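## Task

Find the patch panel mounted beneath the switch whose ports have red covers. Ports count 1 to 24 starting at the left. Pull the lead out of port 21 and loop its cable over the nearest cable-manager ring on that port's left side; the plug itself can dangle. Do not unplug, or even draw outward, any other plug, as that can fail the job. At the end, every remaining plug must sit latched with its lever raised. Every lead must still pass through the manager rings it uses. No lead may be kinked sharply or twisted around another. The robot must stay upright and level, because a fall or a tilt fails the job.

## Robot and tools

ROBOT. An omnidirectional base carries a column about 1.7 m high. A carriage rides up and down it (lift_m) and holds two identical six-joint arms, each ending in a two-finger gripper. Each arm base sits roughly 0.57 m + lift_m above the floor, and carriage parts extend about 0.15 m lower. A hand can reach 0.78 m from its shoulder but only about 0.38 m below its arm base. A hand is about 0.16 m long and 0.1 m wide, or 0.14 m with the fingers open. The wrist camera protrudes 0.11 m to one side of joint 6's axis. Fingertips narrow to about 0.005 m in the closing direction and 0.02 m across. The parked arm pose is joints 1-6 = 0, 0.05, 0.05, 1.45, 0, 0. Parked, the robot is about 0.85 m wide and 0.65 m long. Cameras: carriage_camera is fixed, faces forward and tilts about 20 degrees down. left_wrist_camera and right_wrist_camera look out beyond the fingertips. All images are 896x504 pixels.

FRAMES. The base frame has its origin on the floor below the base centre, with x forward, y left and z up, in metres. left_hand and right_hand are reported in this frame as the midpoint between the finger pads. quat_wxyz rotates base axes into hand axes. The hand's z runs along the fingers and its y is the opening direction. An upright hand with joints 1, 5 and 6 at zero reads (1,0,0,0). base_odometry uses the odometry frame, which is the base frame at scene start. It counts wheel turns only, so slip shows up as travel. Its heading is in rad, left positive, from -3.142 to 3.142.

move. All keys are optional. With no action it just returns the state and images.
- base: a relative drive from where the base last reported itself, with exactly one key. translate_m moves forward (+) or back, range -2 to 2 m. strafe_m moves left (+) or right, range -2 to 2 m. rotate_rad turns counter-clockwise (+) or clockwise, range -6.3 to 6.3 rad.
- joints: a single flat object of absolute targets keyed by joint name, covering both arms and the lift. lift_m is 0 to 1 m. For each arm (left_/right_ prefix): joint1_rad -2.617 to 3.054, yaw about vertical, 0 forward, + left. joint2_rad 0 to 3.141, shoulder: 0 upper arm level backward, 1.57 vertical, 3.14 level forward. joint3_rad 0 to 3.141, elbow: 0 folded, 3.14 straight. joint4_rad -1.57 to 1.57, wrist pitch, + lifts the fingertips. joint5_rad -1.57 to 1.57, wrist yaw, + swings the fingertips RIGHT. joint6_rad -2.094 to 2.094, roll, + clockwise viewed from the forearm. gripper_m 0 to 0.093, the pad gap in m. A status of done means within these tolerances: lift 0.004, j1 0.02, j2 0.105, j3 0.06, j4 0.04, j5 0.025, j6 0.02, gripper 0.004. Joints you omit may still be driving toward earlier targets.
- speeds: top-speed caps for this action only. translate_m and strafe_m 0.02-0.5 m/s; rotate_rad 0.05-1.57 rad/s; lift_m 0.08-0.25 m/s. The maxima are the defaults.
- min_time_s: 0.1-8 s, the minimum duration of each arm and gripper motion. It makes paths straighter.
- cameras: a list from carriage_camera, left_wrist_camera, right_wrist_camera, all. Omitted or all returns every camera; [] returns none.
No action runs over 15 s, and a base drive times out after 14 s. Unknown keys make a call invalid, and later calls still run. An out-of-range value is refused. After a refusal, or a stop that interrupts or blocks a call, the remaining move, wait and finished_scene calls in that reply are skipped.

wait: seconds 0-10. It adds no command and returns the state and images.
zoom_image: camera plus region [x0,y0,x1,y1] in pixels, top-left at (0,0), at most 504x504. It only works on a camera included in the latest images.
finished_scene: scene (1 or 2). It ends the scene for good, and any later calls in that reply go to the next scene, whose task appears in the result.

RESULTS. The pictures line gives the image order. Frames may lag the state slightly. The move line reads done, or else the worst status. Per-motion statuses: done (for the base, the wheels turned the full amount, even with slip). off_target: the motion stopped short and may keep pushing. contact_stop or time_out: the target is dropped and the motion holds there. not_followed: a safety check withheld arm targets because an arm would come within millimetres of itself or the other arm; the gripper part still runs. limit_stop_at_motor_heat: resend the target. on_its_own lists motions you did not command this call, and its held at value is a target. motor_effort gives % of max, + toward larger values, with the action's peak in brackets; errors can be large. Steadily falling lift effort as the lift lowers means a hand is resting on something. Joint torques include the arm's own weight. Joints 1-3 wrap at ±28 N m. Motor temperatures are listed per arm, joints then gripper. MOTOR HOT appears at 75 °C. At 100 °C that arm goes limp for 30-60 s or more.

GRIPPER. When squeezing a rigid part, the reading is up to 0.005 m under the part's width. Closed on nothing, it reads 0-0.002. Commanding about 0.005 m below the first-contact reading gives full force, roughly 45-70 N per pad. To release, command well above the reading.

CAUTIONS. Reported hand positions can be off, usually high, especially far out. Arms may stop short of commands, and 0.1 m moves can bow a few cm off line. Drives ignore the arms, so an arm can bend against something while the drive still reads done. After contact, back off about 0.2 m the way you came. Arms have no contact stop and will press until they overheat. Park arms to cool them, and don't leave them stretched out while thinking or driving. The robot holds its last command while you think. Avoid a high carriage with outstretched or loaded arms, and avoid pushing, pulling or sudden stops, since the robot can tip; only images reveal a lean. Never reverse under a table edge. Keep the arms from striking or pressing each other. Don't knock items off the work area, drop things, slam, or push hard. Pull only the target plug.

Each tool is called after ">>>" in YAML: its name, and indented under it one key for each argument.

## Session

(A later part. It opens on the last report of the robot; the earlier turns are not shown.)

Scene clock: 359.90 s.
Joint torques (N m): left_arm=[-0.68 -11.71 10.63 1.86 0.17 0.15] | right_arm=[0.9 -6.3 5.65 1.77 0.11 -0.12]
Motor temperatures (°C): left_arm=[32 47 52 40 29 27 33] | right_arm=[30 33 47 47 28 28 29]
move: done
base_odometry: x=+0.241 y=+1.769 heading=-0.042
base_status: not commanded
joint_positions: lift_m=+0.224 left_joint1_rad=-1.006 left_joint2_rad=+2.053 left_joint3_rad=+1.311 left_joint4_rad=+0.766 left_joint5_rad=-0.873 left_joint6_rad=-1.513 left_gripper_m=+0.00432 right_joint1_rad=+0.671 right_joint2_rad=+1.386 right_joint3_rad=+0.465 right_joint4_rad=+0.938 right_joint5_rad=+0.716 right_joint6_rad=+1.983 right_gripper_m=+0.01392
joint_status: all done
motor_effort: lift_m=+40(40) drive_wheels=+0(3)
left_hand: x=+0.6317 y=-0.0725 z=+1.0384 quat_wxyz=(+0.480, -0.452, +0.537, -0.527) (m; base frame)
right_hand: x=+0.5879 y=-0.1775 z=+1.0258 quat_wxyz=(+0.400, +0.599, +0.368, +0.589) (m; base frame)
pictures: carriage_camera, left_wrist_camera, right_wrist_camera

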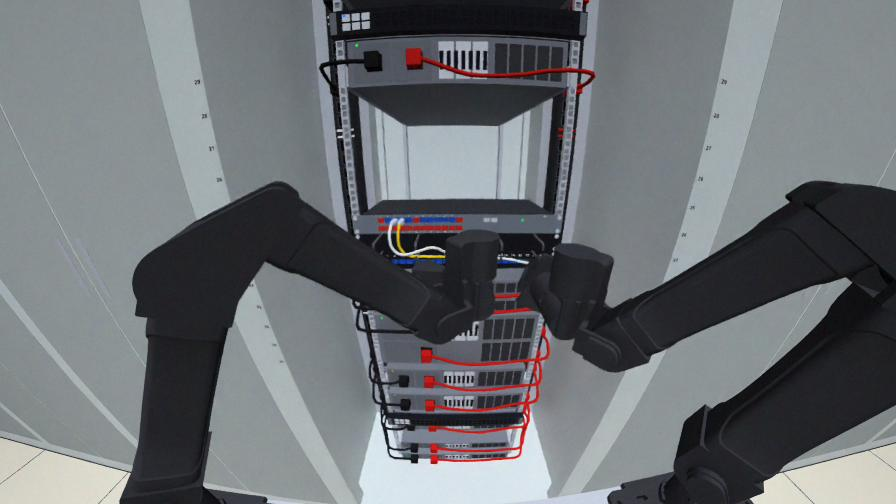

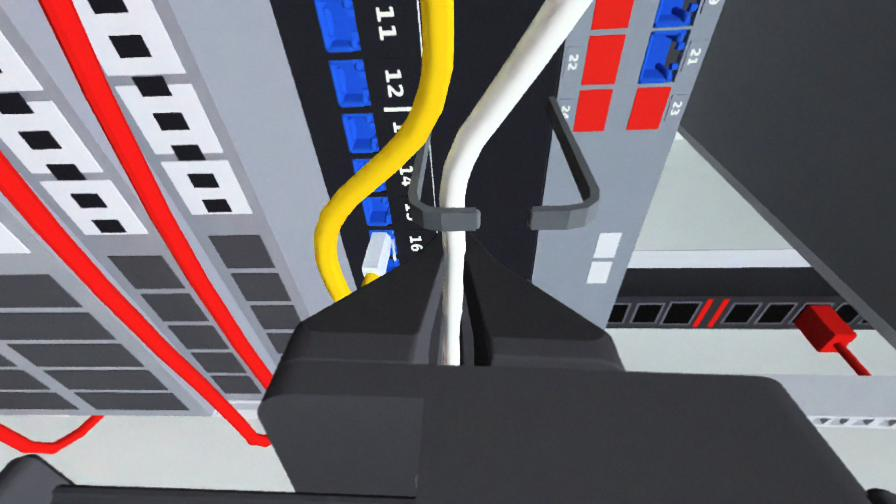

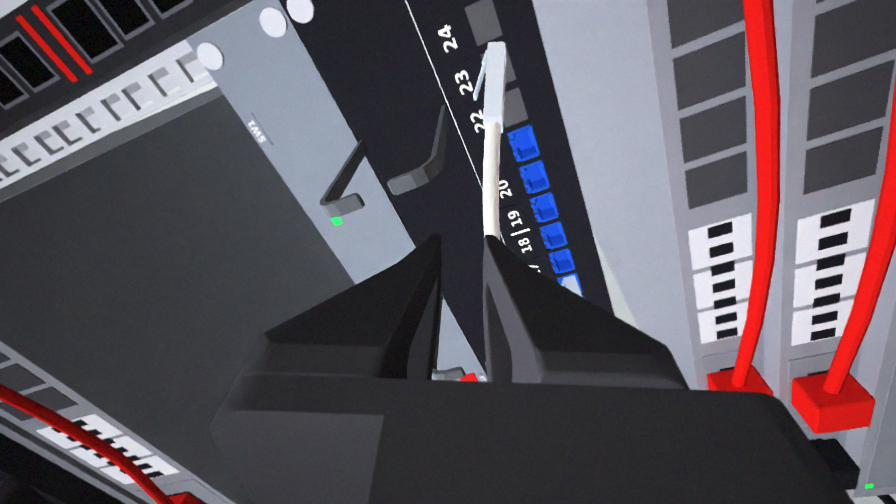

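>>> move:
  joints: {"right_joint1_rad": 0.68, "right_joint2_rad": 1.19, "right_joint3_rad": 0.331, "right_joint4_rad": 0.86, "right_joint5_rad": 0.73}
  min_time_s: 1.5
  cameras: []

>>> move:
  joints: {"right_joint1_rad": 0.0, "right_joint2_rad": 0.05, "right_joint3_rad": 0.05, "right_joint4_rad": 1.45, "right_joint5_rad": 0.0, "right_joint6_rad": 0.0, "right_gripper_m": 0.0}
  min_time_s: 3.0
  cameras: ["carriage_camera", "left_wrist_camera"]

>>> zoom_image:
  camera: "carriage_camera"
  region: [370, 205, 570, 295]

>>> zoom_image:
  camera: "carriage_camera"
  region: [480, 225, 560, 285]

Scene clock: 363.90 s.
Joint torques (N m): left_arm=[-0.66 -11.66 10.5 1.82 0.2 0.14] | right_arm=[1.09 -4.51 5.86 1.77 0.11 -0.12]
Motor temperatures (°C): left_arm=[32 47 52 40 29 27 33] | right_arm=[30 33 47 46 28 28 29]
move: done
base_odometry: x=+0.241 y=+1.769 heading=-0.042
base_status: not commanded
joint_positions: lift_m=+0.224 left_joint1_rad=-1.006 left_joint2_rad=+2.053 left_joint3_rad=+1.311 left_joint4_rad=+0.766 left_joint5_rad=-0.873 left_joint6_rad=-1.513 left_gripper_m=+0.00432 right_joint1_rad=+0.671 right_joint2_rad=+1.202 right_joint3_rad=+0.343 right_joint4_rad=+0.878 right_joint5_rad=+0.720 right_joint6_rad=+1.983 right_gripper_m=+0.01392
joint_status: all done
motor_effort: lift_m=+40(40) drive_wheels=+0(2)
left_hand: x=+0.6317 y=-0.0725 z=+1.0384 quat_wxyz=(+0.480, -0.452, +0.537, -0.527) (m; base frame)
right_hand: x=+0.5587 y=-0.2013 z=+1.0250 quat_wxyz=(+0.401, +0.599, +0.366, +0.589) (m; base frame)
pictures: none
No camera images: "cameras" was empty.

Scene clock: 367.23 s.
Joint torques (N m): left_arm=[-0.8 -11.73 10.45 1.83 0.17 0.23] | right_arm=[-0.49 2.88 5.03 -0.19 -0.08 -0.31]
Motor temperatures (°C): left_arm=[32 47 52 40 29 27 33] | right_arm=[30 33 47 46 28 28 29]
move: done
base_odometry: x=+0.241 y=+1.769 heading=-0.042
base_status: not commanded
joint_positions: lift_m=+0.224 left_joint1_rad=-1.006 left_joint2_rad=+2.053 left_joint3_rad=+1.311 left_joint4_rad=+0.766 left_joint5_rad=-0.873 left_joint6_rad=-1.513 left_gripper_m=+0.00432 right_joint1_rad=+0.007 right_joint2_rad=+0.060 right_joint3_rad=+0.061 right_joint4_rad=+1.437 right_joint5_rad=+0.011 right_joint6_rad=+0.014 right_gripper_m=+0.00021
joint_status: all done
motor_effort: lift_m=+39(40) drive_wheels=+1(2)
left_hand: x=+0.6317 y=-0.0725 z=+1.0384 quat_wxyz=(+0.480, -0.452, +0.537, -0.527) (m; base frame)
right_hand: x=+0.2608 y=-0.3214 z=+1.2412 quat_wxyz=(+0.998, +0.006, +0.066, +0.010) (m; base frame)
pictures: carriage_camera, left_wrist_camera

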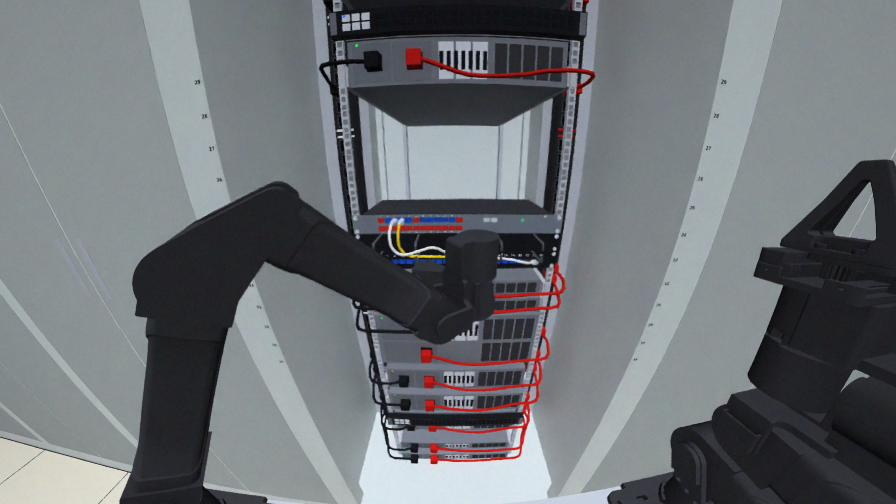

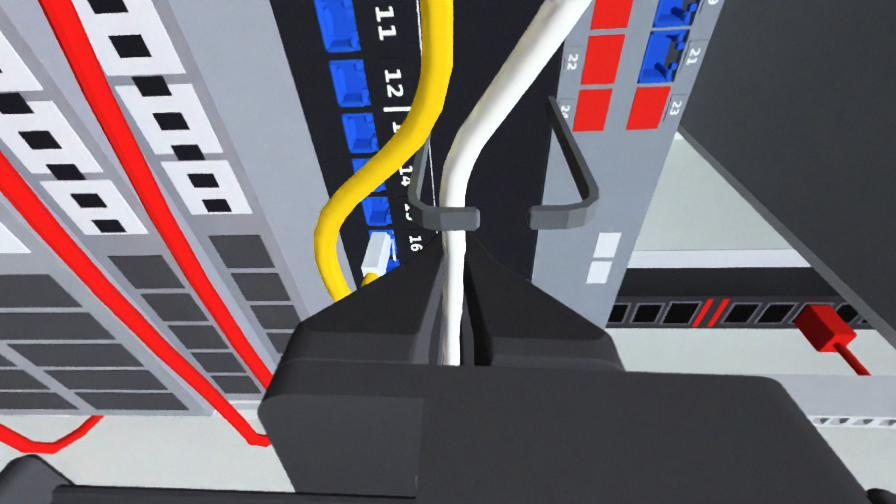

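Scaled by 2.520 from the camera's 896x504 image, which has a finer 1280x720 frame.

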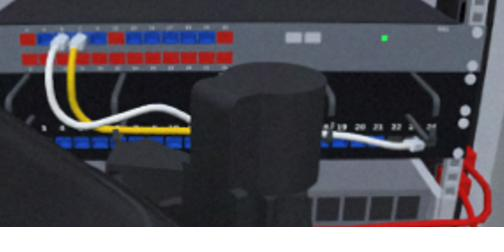

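Scaled by 6.300 from the camera's 896x504 image, which has a finer 1280x720 frame.

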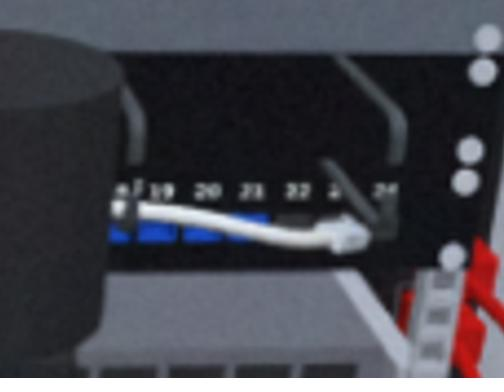

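>>> move:
  base: {"strafe_m": -0.018}
  speeds: {"strafe_m": 0.02}
  cameras: ["carriage_camera", "left_wrist_camera"]

>>> zoom_image:
  camera: "carriage_camera"
  region: [370, 205, 570, 295]

>>> zoom_image:
  camera: "carriage_camera"
  region: [480, 225, 560, 285]

>>> zoom_image:
  camera: "left_wrist_camera"
  region: [300, 0, 600, 300]

Scene clock: 369.43 s.
Joint torques (N m): left_arm=[-0.65 -11.88 10.37 1.85 0.17 0.18] | right_arm=[-0.42 2.88 5.03 -0.21 -0.07 -0.3]
Motor temperatures (°C): left_arm=[32 47 52 40 29 27 33] | right_arm=[30 32 47 45 28 28 29]
move: done
base_odometry: x=+0.240 y=+1.751 heading=-0.043
base_status: done
joint_positions: lift_m=+0.224 left_joint1_rad=-1.006 left_joint2_rad=+2.055 left_joint3_rad=+1.311 left_joint4_rad=+0.766 left_joint5_rad=-0.873 left_joint6_rad=-1.513 left_gripper_m=+0.00432 right_joint1_rad=+0.006 right_joint2_rad=+0.060 right_joint3_rad=+0.061 right_joint4_rad=+1.440 right_joint5_rad=+0.008 right_joint6_rad=+0.012 right_gripper_m=+0.00021
joint_status: not commanded
motor_effort: lift_m=+40(40) drive_wheels=+1(8)
left_hand: x=+0.6318 y=-0.0727 z=+1.0372 quat_wxyz=(+0.480, -0.451, +0.538, -0.526) (m; base frame)
right_hand: x=+0.2603 y=-0.3209 z=+1.2412 quat_wxyz=(+0.998, +0.004, +0.065, +0.009) (m; base frame)
pictures: carriage_camera, left_wrist_camera

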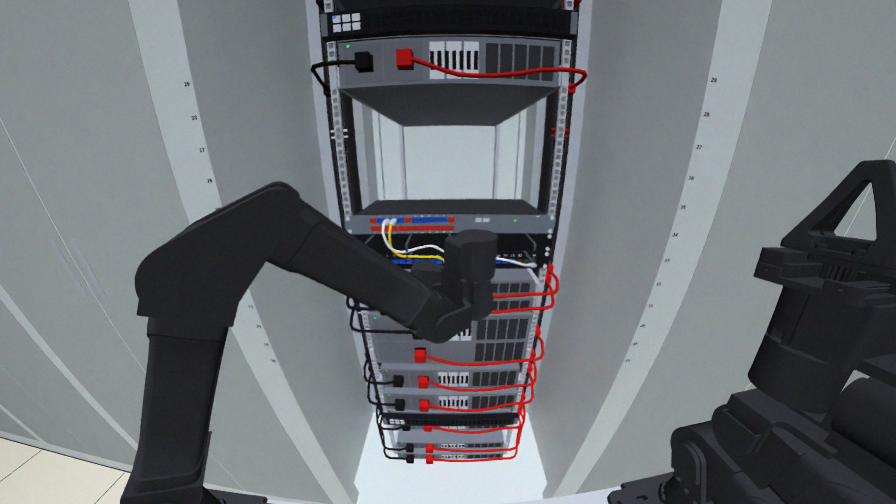

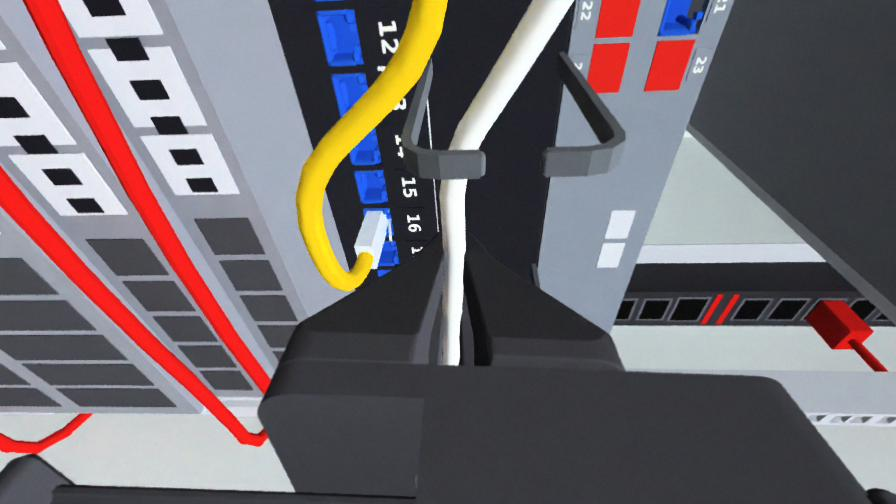

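Scaled by 2.520 from the camera's 896x504 image, which has a finer 1280x720 frame.

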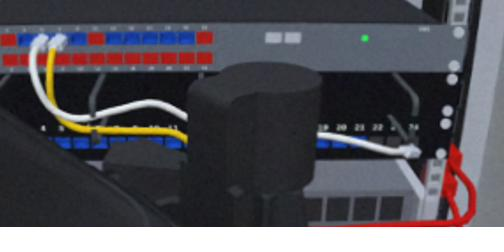

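Scaled by 6.300 from the camera's 896x504 image, which has a finer 1280x720 frame.

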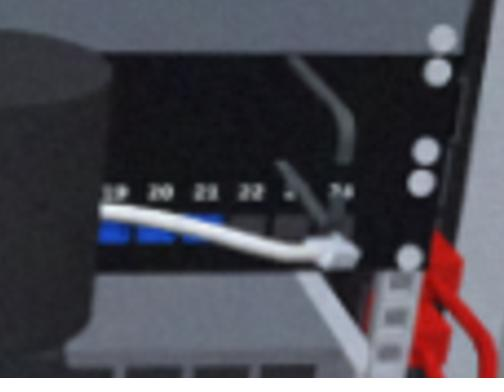

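Scaled by 1.680 from the camera's 896x504 image, which has a finer 1280x720 frame.

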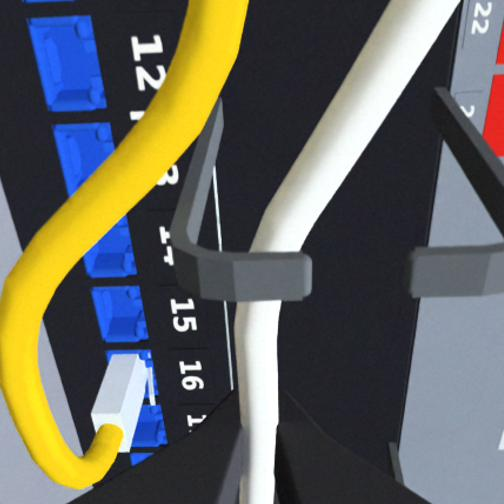

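>>> move:
  joints: {"left_gripper_m": 0.009}
  min_time_s: 1.5
  cameras: ["left_wrist_camera"]

>>> move:
  joints: {"left_gripper_m": 0.016}
  min_time_s: 1.5
  cameras: ["carriage_camera", "left_wrist_camera"]

>>> zoom_image:
  camera: "left_wrist_camera"
  region: [300, 0, 600, 300]

>>> zoom_image:
  camera: "carriage_camera"
  region: [370, 205, 570, 295]

Scene clock: 371.80 s.
Joint torques (N m): left_arm=[-0.72 -11.92 10.51 1.84 0.16 0.15] | right_arm=[-0.4 2.89 5.09 -0.19 -0.07 -0.3]
Motor temperatures (°C): left_arm=[32 48 52 40 29 27 33] | right_arm=[30 32 47 44 28 28 29]
move: done
base_odometry: x=+0.240 y=+1.751 heading=-0.043
base_status: not commanded
joint_positions: lift_m=+0.224 left_joint1_rad=-1.006 left_joint2_rad=+2.055 left_joint3_rad=+1.311 left_joint4_rad=+0.766 left_joint5_rad=-0.873 left_joint6_rad=-1.513 left_gripper_m=+0.00896 right_joint1_rad=+0.006 right_joint2_rad=+0.060 right_joint3_rad=+0.061 right_joint4_rad=+1.440 right_joint5_rad=+0.008 right_joint6_rad=+0.012 right_gripper_m=+0.00021
joint_status: all done
motor_effort: lift_m=+40(40) drive_wheels=+0(3)
left_hand: x=+0.6318 y=-0.0727 z=+1.0372 quat_wxyz=(+0.480, -0.451, +0.538, -0.526) (m; base frame)
right_hand: x=+0.2603 y=-0.3209 z=+1.2412 quat_wxyz=(+0.998, +0.004, +0.065, +0.009) (m; base frame)
pictures: left_wrist_camera

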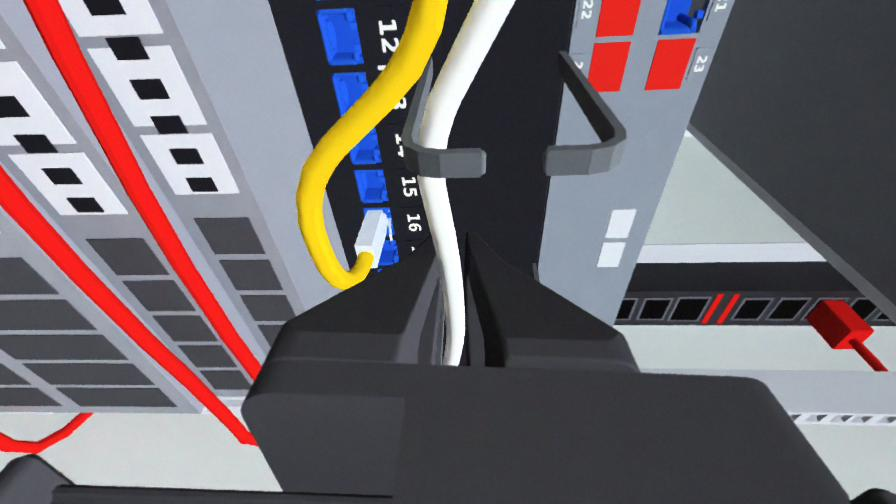

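Scene clock: 373.60 s.
Joint torques (N m): left_arm=[-0.62 -11.86 10.5 1.85 0.21 0.17] | right_arm=[-0.39 2.89 5.09 -0.2 -0.07 -0.3]
Motor temperatures (°C): left_arm=[32 48 53 40 29 27 33] | right_arm=[30 32 47 44 28 28 29]
move: done
base_odometry: x=+0.240 y=+1.751 heading=-0.043
base_status: not commanded
joint_positions: lift_m=+0.224 left_joint1_rad=-1.006 left_joint2_rad=+2.055 left_joint3_rad=+1.311 left_joint4_rad=+0.766 left_joint5_rad=-0.872 left_joint6_rad=-1.513 left_gripper_m=+0.01593 right_joint1_rad=+0.006 right_joint2_rad=+0.060 right_joint3_rad=+0.061 right_joint4_rad=+1.440 right_joint5_rad=+0.008 right_joint6_rad=+0.012 right_gripper_m=+0.00021
joint_status: all done
motor_effort: lift_m=+40(40) drive_wheels=+1(2)
left_hand: x=+0.6318 y=-0.0728 z=+1.0372 quat_wxyz=(+0.480, -0.451, +0.538, -0.526) (m; base frame)
right_hand: x=+0.2603 y=-0.3209 z=+1.2412 quat_wxyz=(+0.998, +0.004, +0.065, +0.009) (m; base frame)
pictures: carriage_camera, left_wrist_camera

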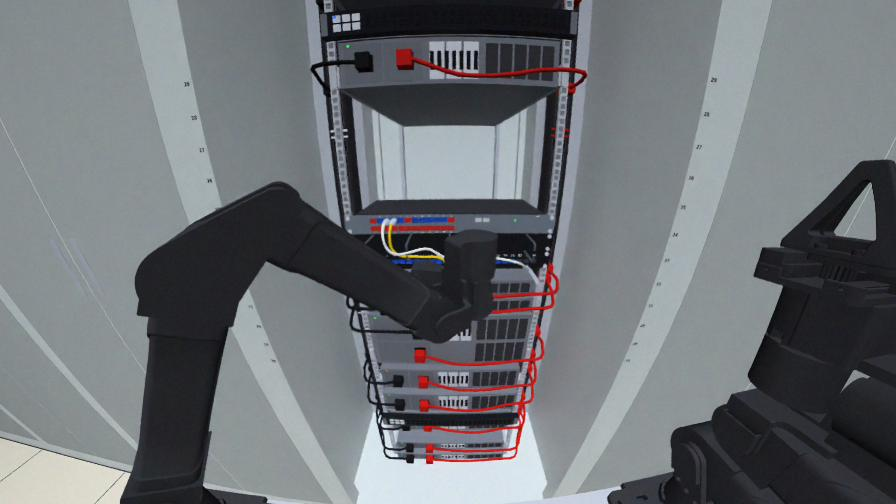

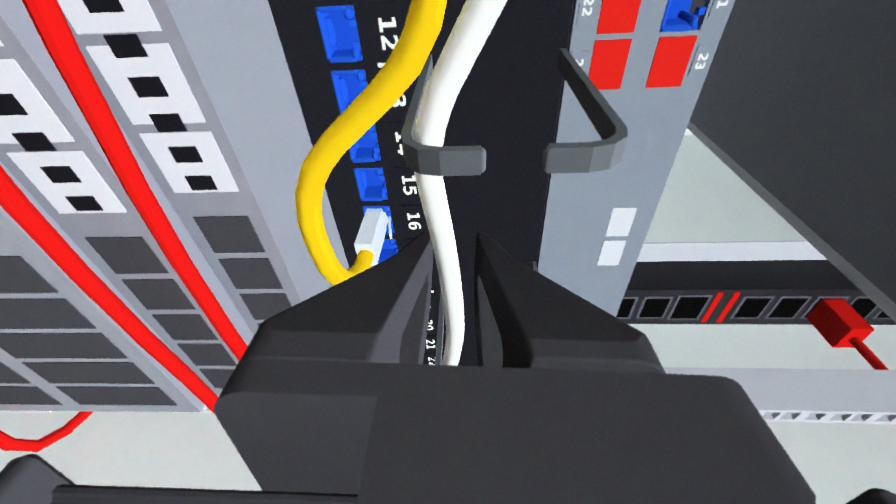

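Scaled by 1.680 from the camera's 896x504 image, which has a finer 1280x720 frame.

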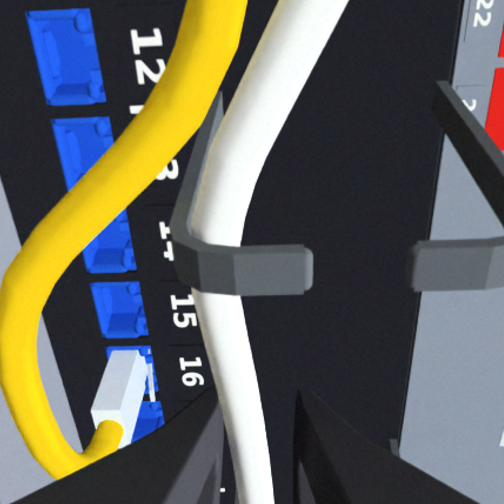

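Scaled by 2.520 from the camera's 896x504 image, which has a finer 1280x720 frame.

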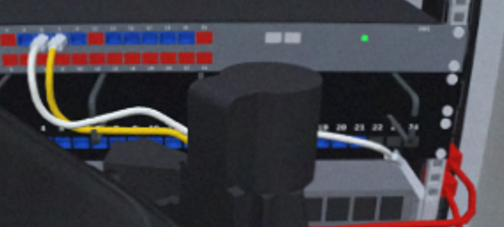

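>>> move:
  joints: {"left_joint1_rad": -1.124, "left_joint2_rad": 1.949, "left_joint3_rad": 1.164, "left_joint4_rad": 0.825, "left_joint5_rad": -0.995}
  min_time_s: 2.5
  cameras: ["carriage_camera", "left_wrist_camera"]

>>> zoom_image:
  camera: "left_wrist_camera"
  region: [300, 0, 620, 300]

>>> zoom_image:
  camera: "carriage_camera"
  region: [370, 205, 570, 295]

Scene clock: 377.30 s.
Joint torques (N m): left_arm=[-0.98 -16.53 5.2 1.91 -0.06 0.22] | right_arm=[-0.38 2.86 5.09 -0.19 -0.07 -0.29]
Motor temperatures (°C): left_arm=[32 49 52 40 29 27 33] | right_arm=[30 32 47 43 28 28 29]
move: done
base_odometry: x=+0.240 y=+1.751 heading=-0.043
base_status: not commanded
joint_positions: lift_m=+0.224 left_joint1_rad=-1.118 left_joint2_rad=+1.982 left_joint3_rad=+1.185 left_joint4_rad=+0.823 left_joint5_rad=-0.984 left_joint6_rad=-1.513 left_gripper_m=+0.01594 right_joint1_rad=+0.006 right_joint2_rad=+0.060 right_joint3_rad=+0.061 right_joint4_rad=+1.440 right_joint5_rad=+0.008 right_joint6_rad=+0.012 right_gripper_m=+0.00021
joint_status: all done
motor_effort: lift_m=+40(40) drive_wheels=+1(3)
left_hand: x=+0.5782 y=-0.0752 z=+1.0343 quat_wxyz=(+0.478, -0.452, +0.537, -0.527) (m; base frame)
right_hand: x=+0.2603 y=-0.3209 z=+1.2412 quat_wxyz=(+0.998, +0.004, +0.065, +0.009) (m; base frame)
pictures: carriage_camera, left_wrist_camera

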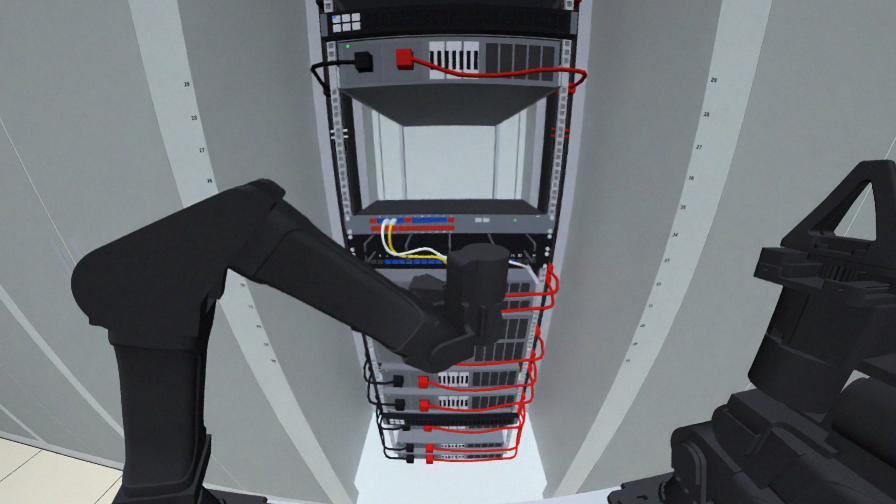

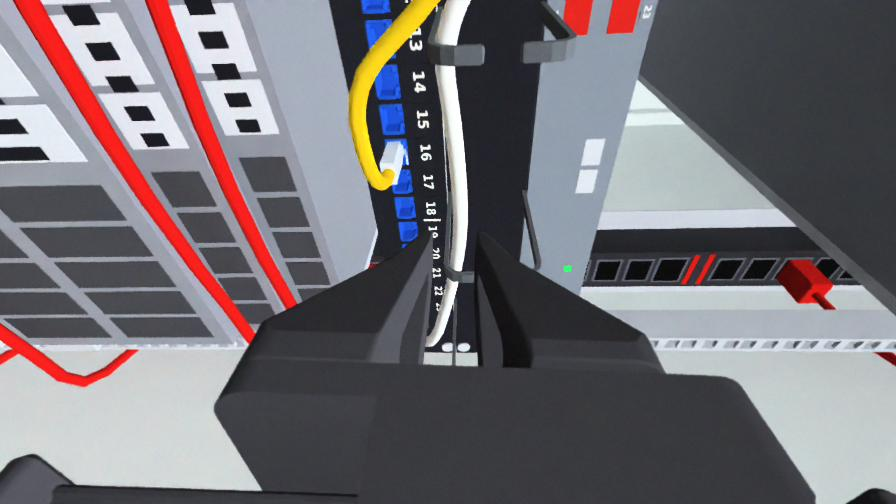

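Scaled by 1.575 from the camera's 896x504 image, which has a finer 1280x720 frame.

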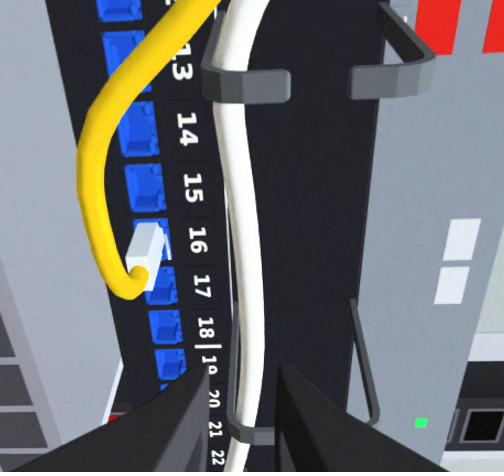

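Scaled by 2.520 from the camera's 896x504 image, which has a finer 1280x720 frame.

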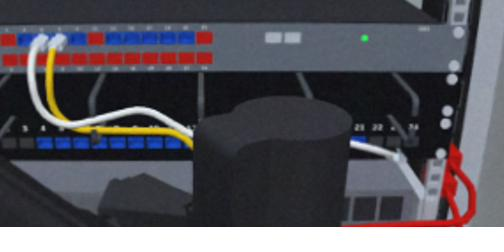

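>>> move:
  base: {"translate_m": -0.03}
  speeds: {"translate_m": 0.05}
  cameras: []

>>> move:
  joints: {"left_joint1_rad": -0.939, "left_joint2_rad": 1.603, "left_joint3_rad": 0.837, "left_joint4_rad": 0.758, "left_joint5_rad": -0.784, "left_joint6_rad": -1.582, "left_gripper_m": 0.06}
  min_time_s: 3.0
  cameras: ["carriage_camera", "left_wrist_camera"]

>>> zoom_image:
  camera: "carriage_camera"
  region: [360, 205, 560, 295]

>>> zoom_image:
  camera: "left_wrist_camera"
  region: [320, 0, 620, 300]

Scene clock: 379.27 s.
Joint torques (N m): left_arm=[-0.64 -16.23 5.3 1.93 -0.07 0.17] | right_arm=[-0.38 2.88 5.09 -0.24 -0.07 -0.3]
Motor temperatures (°C): left_arm=[32 49 52 40 29 27 33] | right_arm=[30 32 47 43 28 28 29]
move: done
base_odometry: x=+0.210 y=+1.752 heading=-0.043
base_status: done
joint_positions: lift_m=+0.224 left_joint1_rad=-1.122 left_joint2_rad=+1.981 left_joint3_rad=+1.185 left_joint4_rad=+0.824 left_joint5_rad=-0.985 left_joint6_rad=-1.513 left_gripper_m=+0.01594 right_joint1_rad=+0.006 right_joint2_rad=+0.060 right_joint3_rad=+0.061 right_joint4_rad=+1.443 right_joint5_rad=+0.008 right_joint6_rad=+0.012 right_gripper_m=+0.00021
joint_status: not commanded
motor_effort: lift_m=+40(40) drive_wheels=-1(6)
left_hand: x=+0.5767 y=-0.0762 z=+1.0351 quat_wxyz=(+0.477, -0.452, +0.537, -0.529) (m; base frame)
right_hand: x=+0.2596 y=-0.3209 z=+1.2413 quat_wxyz=(+0.998, +0.004, +0.063, +0.009) (m; base frame)
pictures: none
No camera images: "cameras" was empty.

Scene clock: 382.57 s.
Joint torques (N m): left_arm=[0.01 -11.92 5.44 1.9 0.14 0.07] | right_arm=[-0.39 2.89 5.09 -0.24 -0.07 -0.29]
Motor temperatures (°C): left_arm=[32 50 51 40 29 27 32] | right_arm=[30 32 46 43 28 28 29]
move: done
base_odometry: x=+0.210 y=+1.752 heading=-0.043
base_status: not commanded
joint_positions: lift_m=+0.224 left_joint1_rad=-0.945 left_joint2_rad=+1.628 left_joint3_rad=+0.858 left_joint4_rad=+0.773 left_joint5_rad=-0.795 left_joint6_rad=-1.575 left_gripper_m=+0.05993 right_joint1_rad=+0.006 right_joint2_rad=+0.060 right_joint3_rad=+0.061 right_joint4_rad=+1.443 right_joint5_rad=+0.008 right_joint6_rad=+0.012 right_gripper_m=+0.00021
joint_status: all done
motor_effort: lift_m=+40(41) drive_wheels=-1(2)
left_hand: x=+0.5885 y=+0.0294 z=+1.0580 quat_wxyz=(+0.460, -0.462, +0.534, -0.538) (m; base frame)
right_hand: x=+0.2596 y=-0.3209 z=+1.2413 quat_wxyz=(+0.998, +0.004, +0.063, +0.009) (m; base frame)
pictures: carriage_camera, left_wrist_camera

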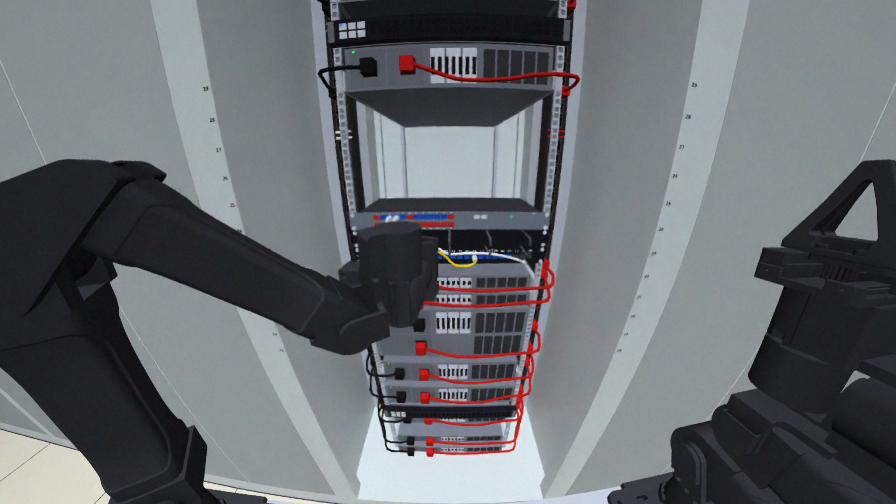

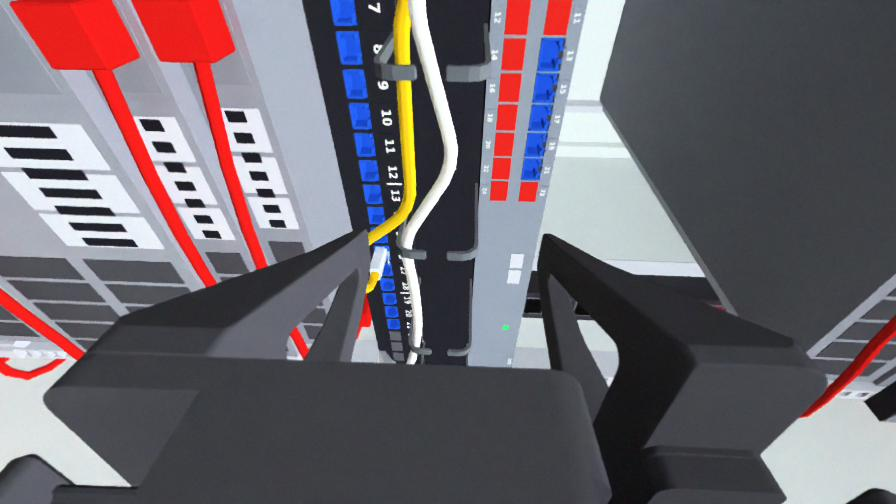

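Scaled by 2.520 from the camera's 896x504 image, which has a finer 1280x720 frame.

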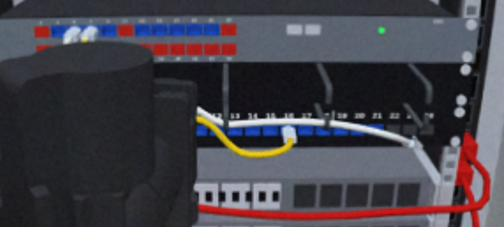

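Scaled by 1.680 from the camera's 896x504 image, which has a finer 1280x720 frame.

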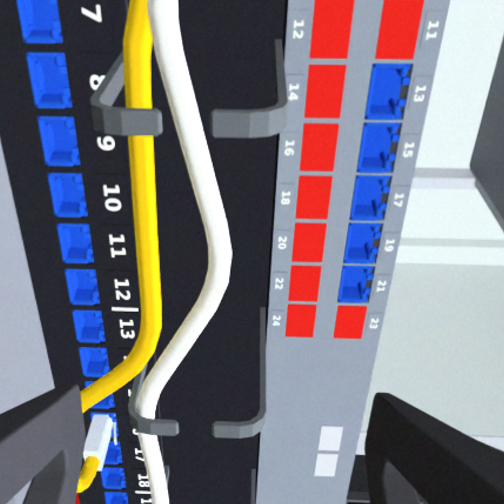

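>>> zoom_image:
  camera: "left_wrist_camera"
  region: [370, 30, 500, 160]

>>> zoom_image:
  camera: "left_wrist_camera"
  region: [360, 140, 500, 280]

>>> zoom_image:
  camera: "left_wrist_camera"
  region: [370, 240, 500, 370]

Scaled by 3.877 from the camera's 896x504 image, which has a finer 1280x720 frame.

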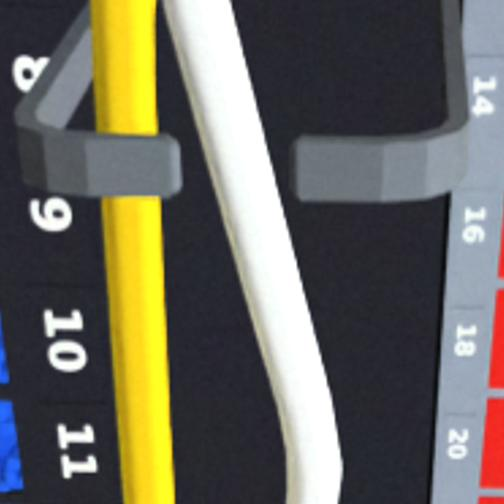

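Scaled by 3.600 from the camera's 896x504 image, which has a finer 1280x720 frame.

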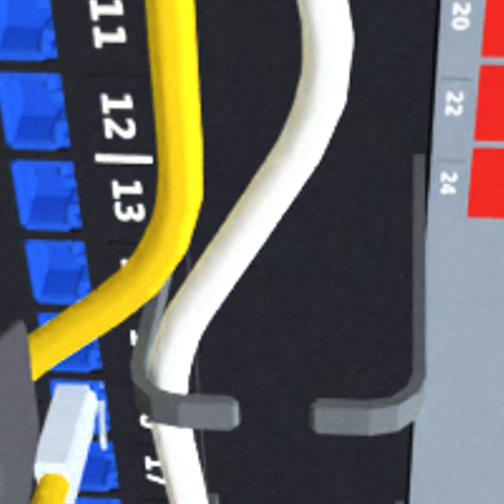

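Scaled by 3.877 from the camera's 896x504 image, which has a finer 1280x720 frame.

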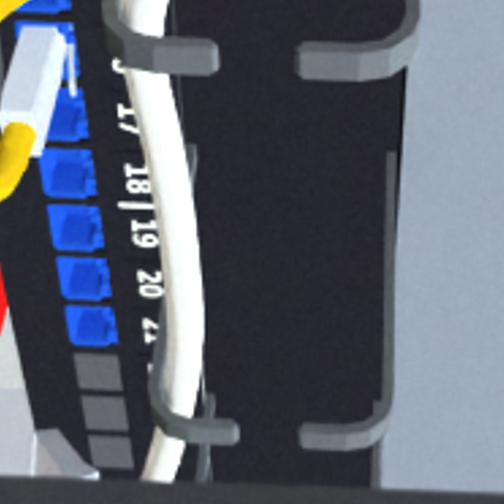

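>>> move:
  base: {"translate_m": 0.042}
  joints: {"left_gripper_m": 0.02}
  speeds: {"translate_m": 0.04}
  min_time_s: 1.0
  cameras: ["carriage_camera", "left_wrist_camera"]

>>> zoom_image:
  camera: "left_wrist_camera"
  region: [340, 0, 580, 240]

Scene clock: 388.40 s.
Joint torques (N m): left_arm=[-0.36 -11.96 5.42 1.9 0.11 0.06] | right_arm=[-0.36 2.91 5.11 -0.26 -0.07 -0.29]
Motor temperatures (°C): left_arm=[32 49 50 40 29 27 32] | right_arm=[30 32 46 42 28 28 29]
move: done
base_odometry: x=+0.252 y=+1.750 heading=-0.043
base_status: done
joint_positions: lift_m=+0.224 left_joint1_rad=-0.942 left_joint2_rad=+1.627 left_joint3_rad=+0.858 left_joint4_rad=+0.770 left_joint5_rad=-0.794 left_joint6_rad=-1.576 left_gripper_m=+0.02007 right_joint1_rad=+0.006 right_joint2_rad=+0.060 right_joint3_rad=+0.061 right_joint4_rad=+1.444 right_joint5_rad=+0.008 right_joint6_rad=+0.012 right_gripper_m=+0.00021
joint_status: all done
motor_effort: lift_m=+40(40) drive_wheels=+4(11)
left_hand: x=+0.5891 y=+0.0301 z=+1.0580 quat_wxyz=(+0.460, -0.463, +0.534, -0.537) (m; base frame)
right_hand: x=+0.2593 y=-0.3209 z=+1.2414 quat_wxyz=(+0.998, +0.004, +0.063, +0.009) (m; base frame)
pictures: carriage_camera, left_wrist_camera

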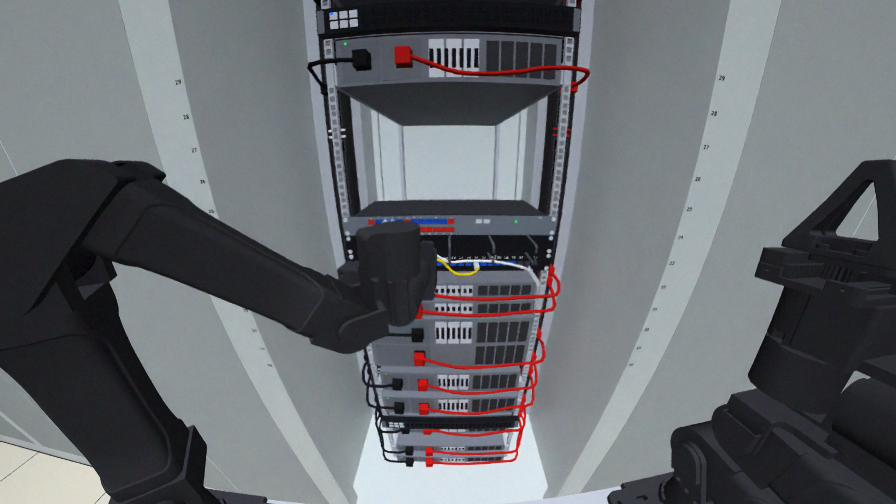

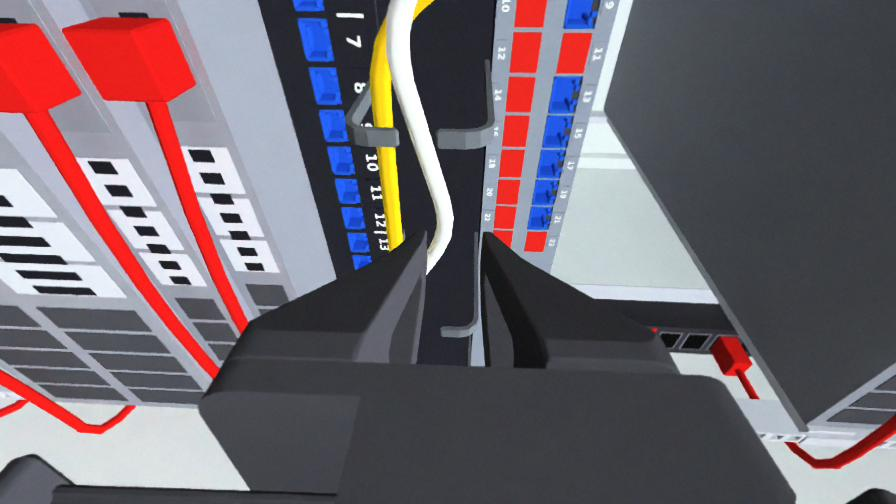

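Scaled by 2.100 from the camera's 896x504 image, which has a finer 1280x720 frame.

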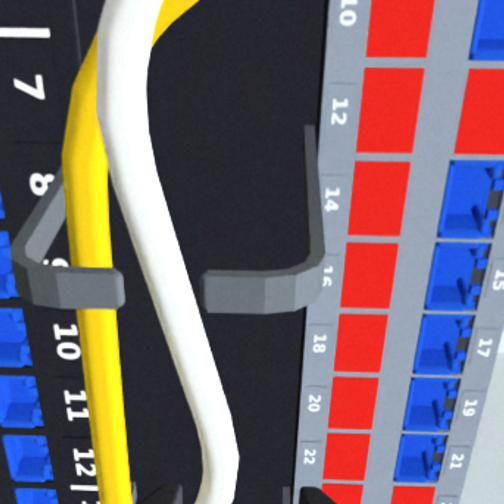

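>>> move:
  base: {"translate_m": 0.018}
  speeds: {"translate_m": 0.03}
  cameras: ["carriage_camera", "left_wrist_camera"]

>>> zoom_image:
  camera: "left_wrist_camera"
  region: [340, 60, 580, 300]

Scene clock: 391.20 s.
Joint torques (N m): left_arm=[-0.25 -11.71 5.42 1.97 0.12 0.09] | right_arm=[-0.38 2.99 5.08 -0.27 -0.07 -0.29]
Motor temperatures (°C): left_arm=[32 49 50 41 29 27 32] | right_arm=[30 32 46 42 28 28 29]
move: done
base_odometry: x=+0.270 y=+1.749 heading=-0.044
base_status: done
joint_positions: lift_m=+0.224 left_joint1_rad=-0.941 left_joint2_rad=+1.625 left_joint3_rad=+0.858 left_joint4_rad=+0.769 left_joint5_rad=-0.792 left_joint6_rad=-1.576 left_gripper_m=+0.02007 right_joint1_rad=+0.006 right_joint2_rad=+0.058 right_joint3_rad=+0.061 right_joint4_rad=+1.447 right_joint5_rad=+0.007 right_joint6_rad=+0.012 right_gripper_m=+0.00021
joint_status: not commanded
motor_effort: lift_m=+40(40) drive_wheels=-5(12)
left_hand: x=+0.5892 y=+0.0305 z=+1.0586 quat_wxyz=(+0.460, -0.463, +0.534, -0.538) (m; base frame)
right_hand: x=+0.2581 y=-0.3209 z=+1.2415 quat_wxyz=(+0.998, +0.004, +0.061, +0.009) (m; base frame)
pictures: carriage_camera, left_wrist_camera

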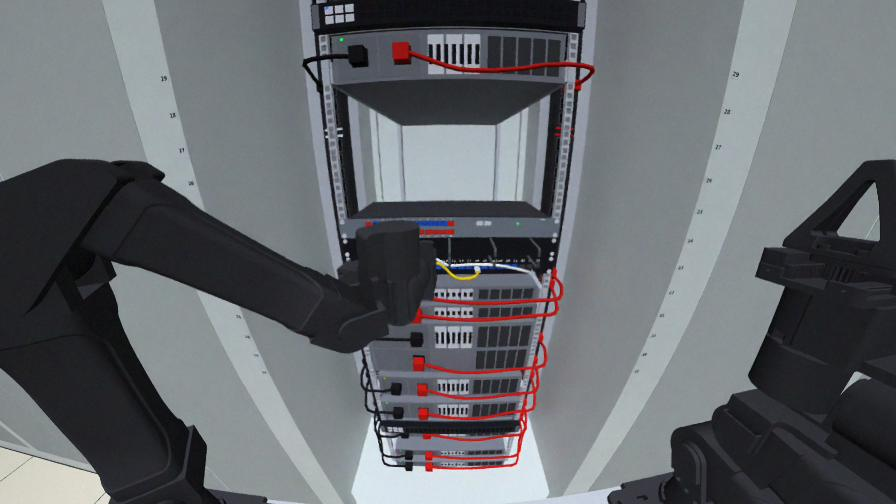

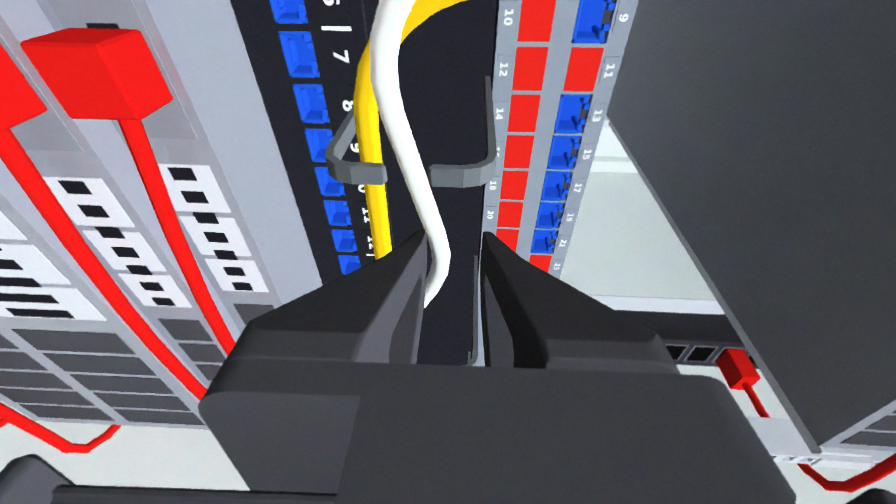

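Scaled by 2.100 from the camera's 896x504 image, which has a finer 1280x720 frame.

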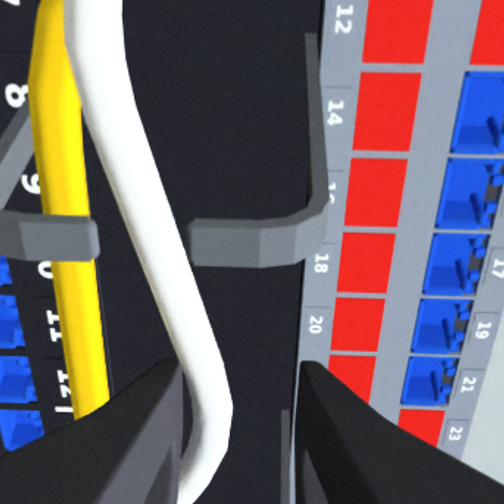

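>>> zoom_image:
  camera: "left_wrist_camera"
  region: [320, 100, 500, 240]

>>> zoom_image:
  camera: "carriage_camera"
  region: [360, 205, 560, 305]

Scaled by 2.800 from the camera's 896x504 image, which has a finer 1280x720 frame.

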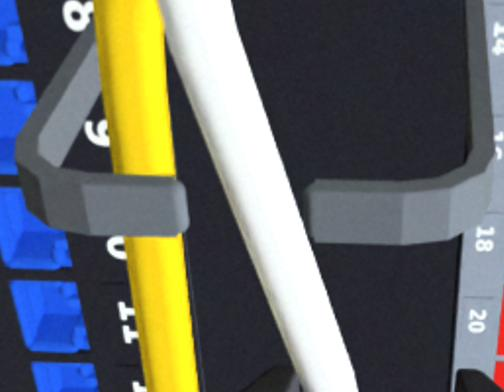

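Scaled by 2.520 from the camera's 896x504 image, which has a finer 1280x720 frame.

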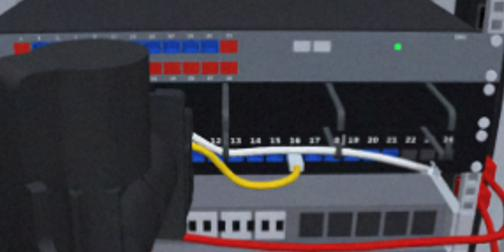

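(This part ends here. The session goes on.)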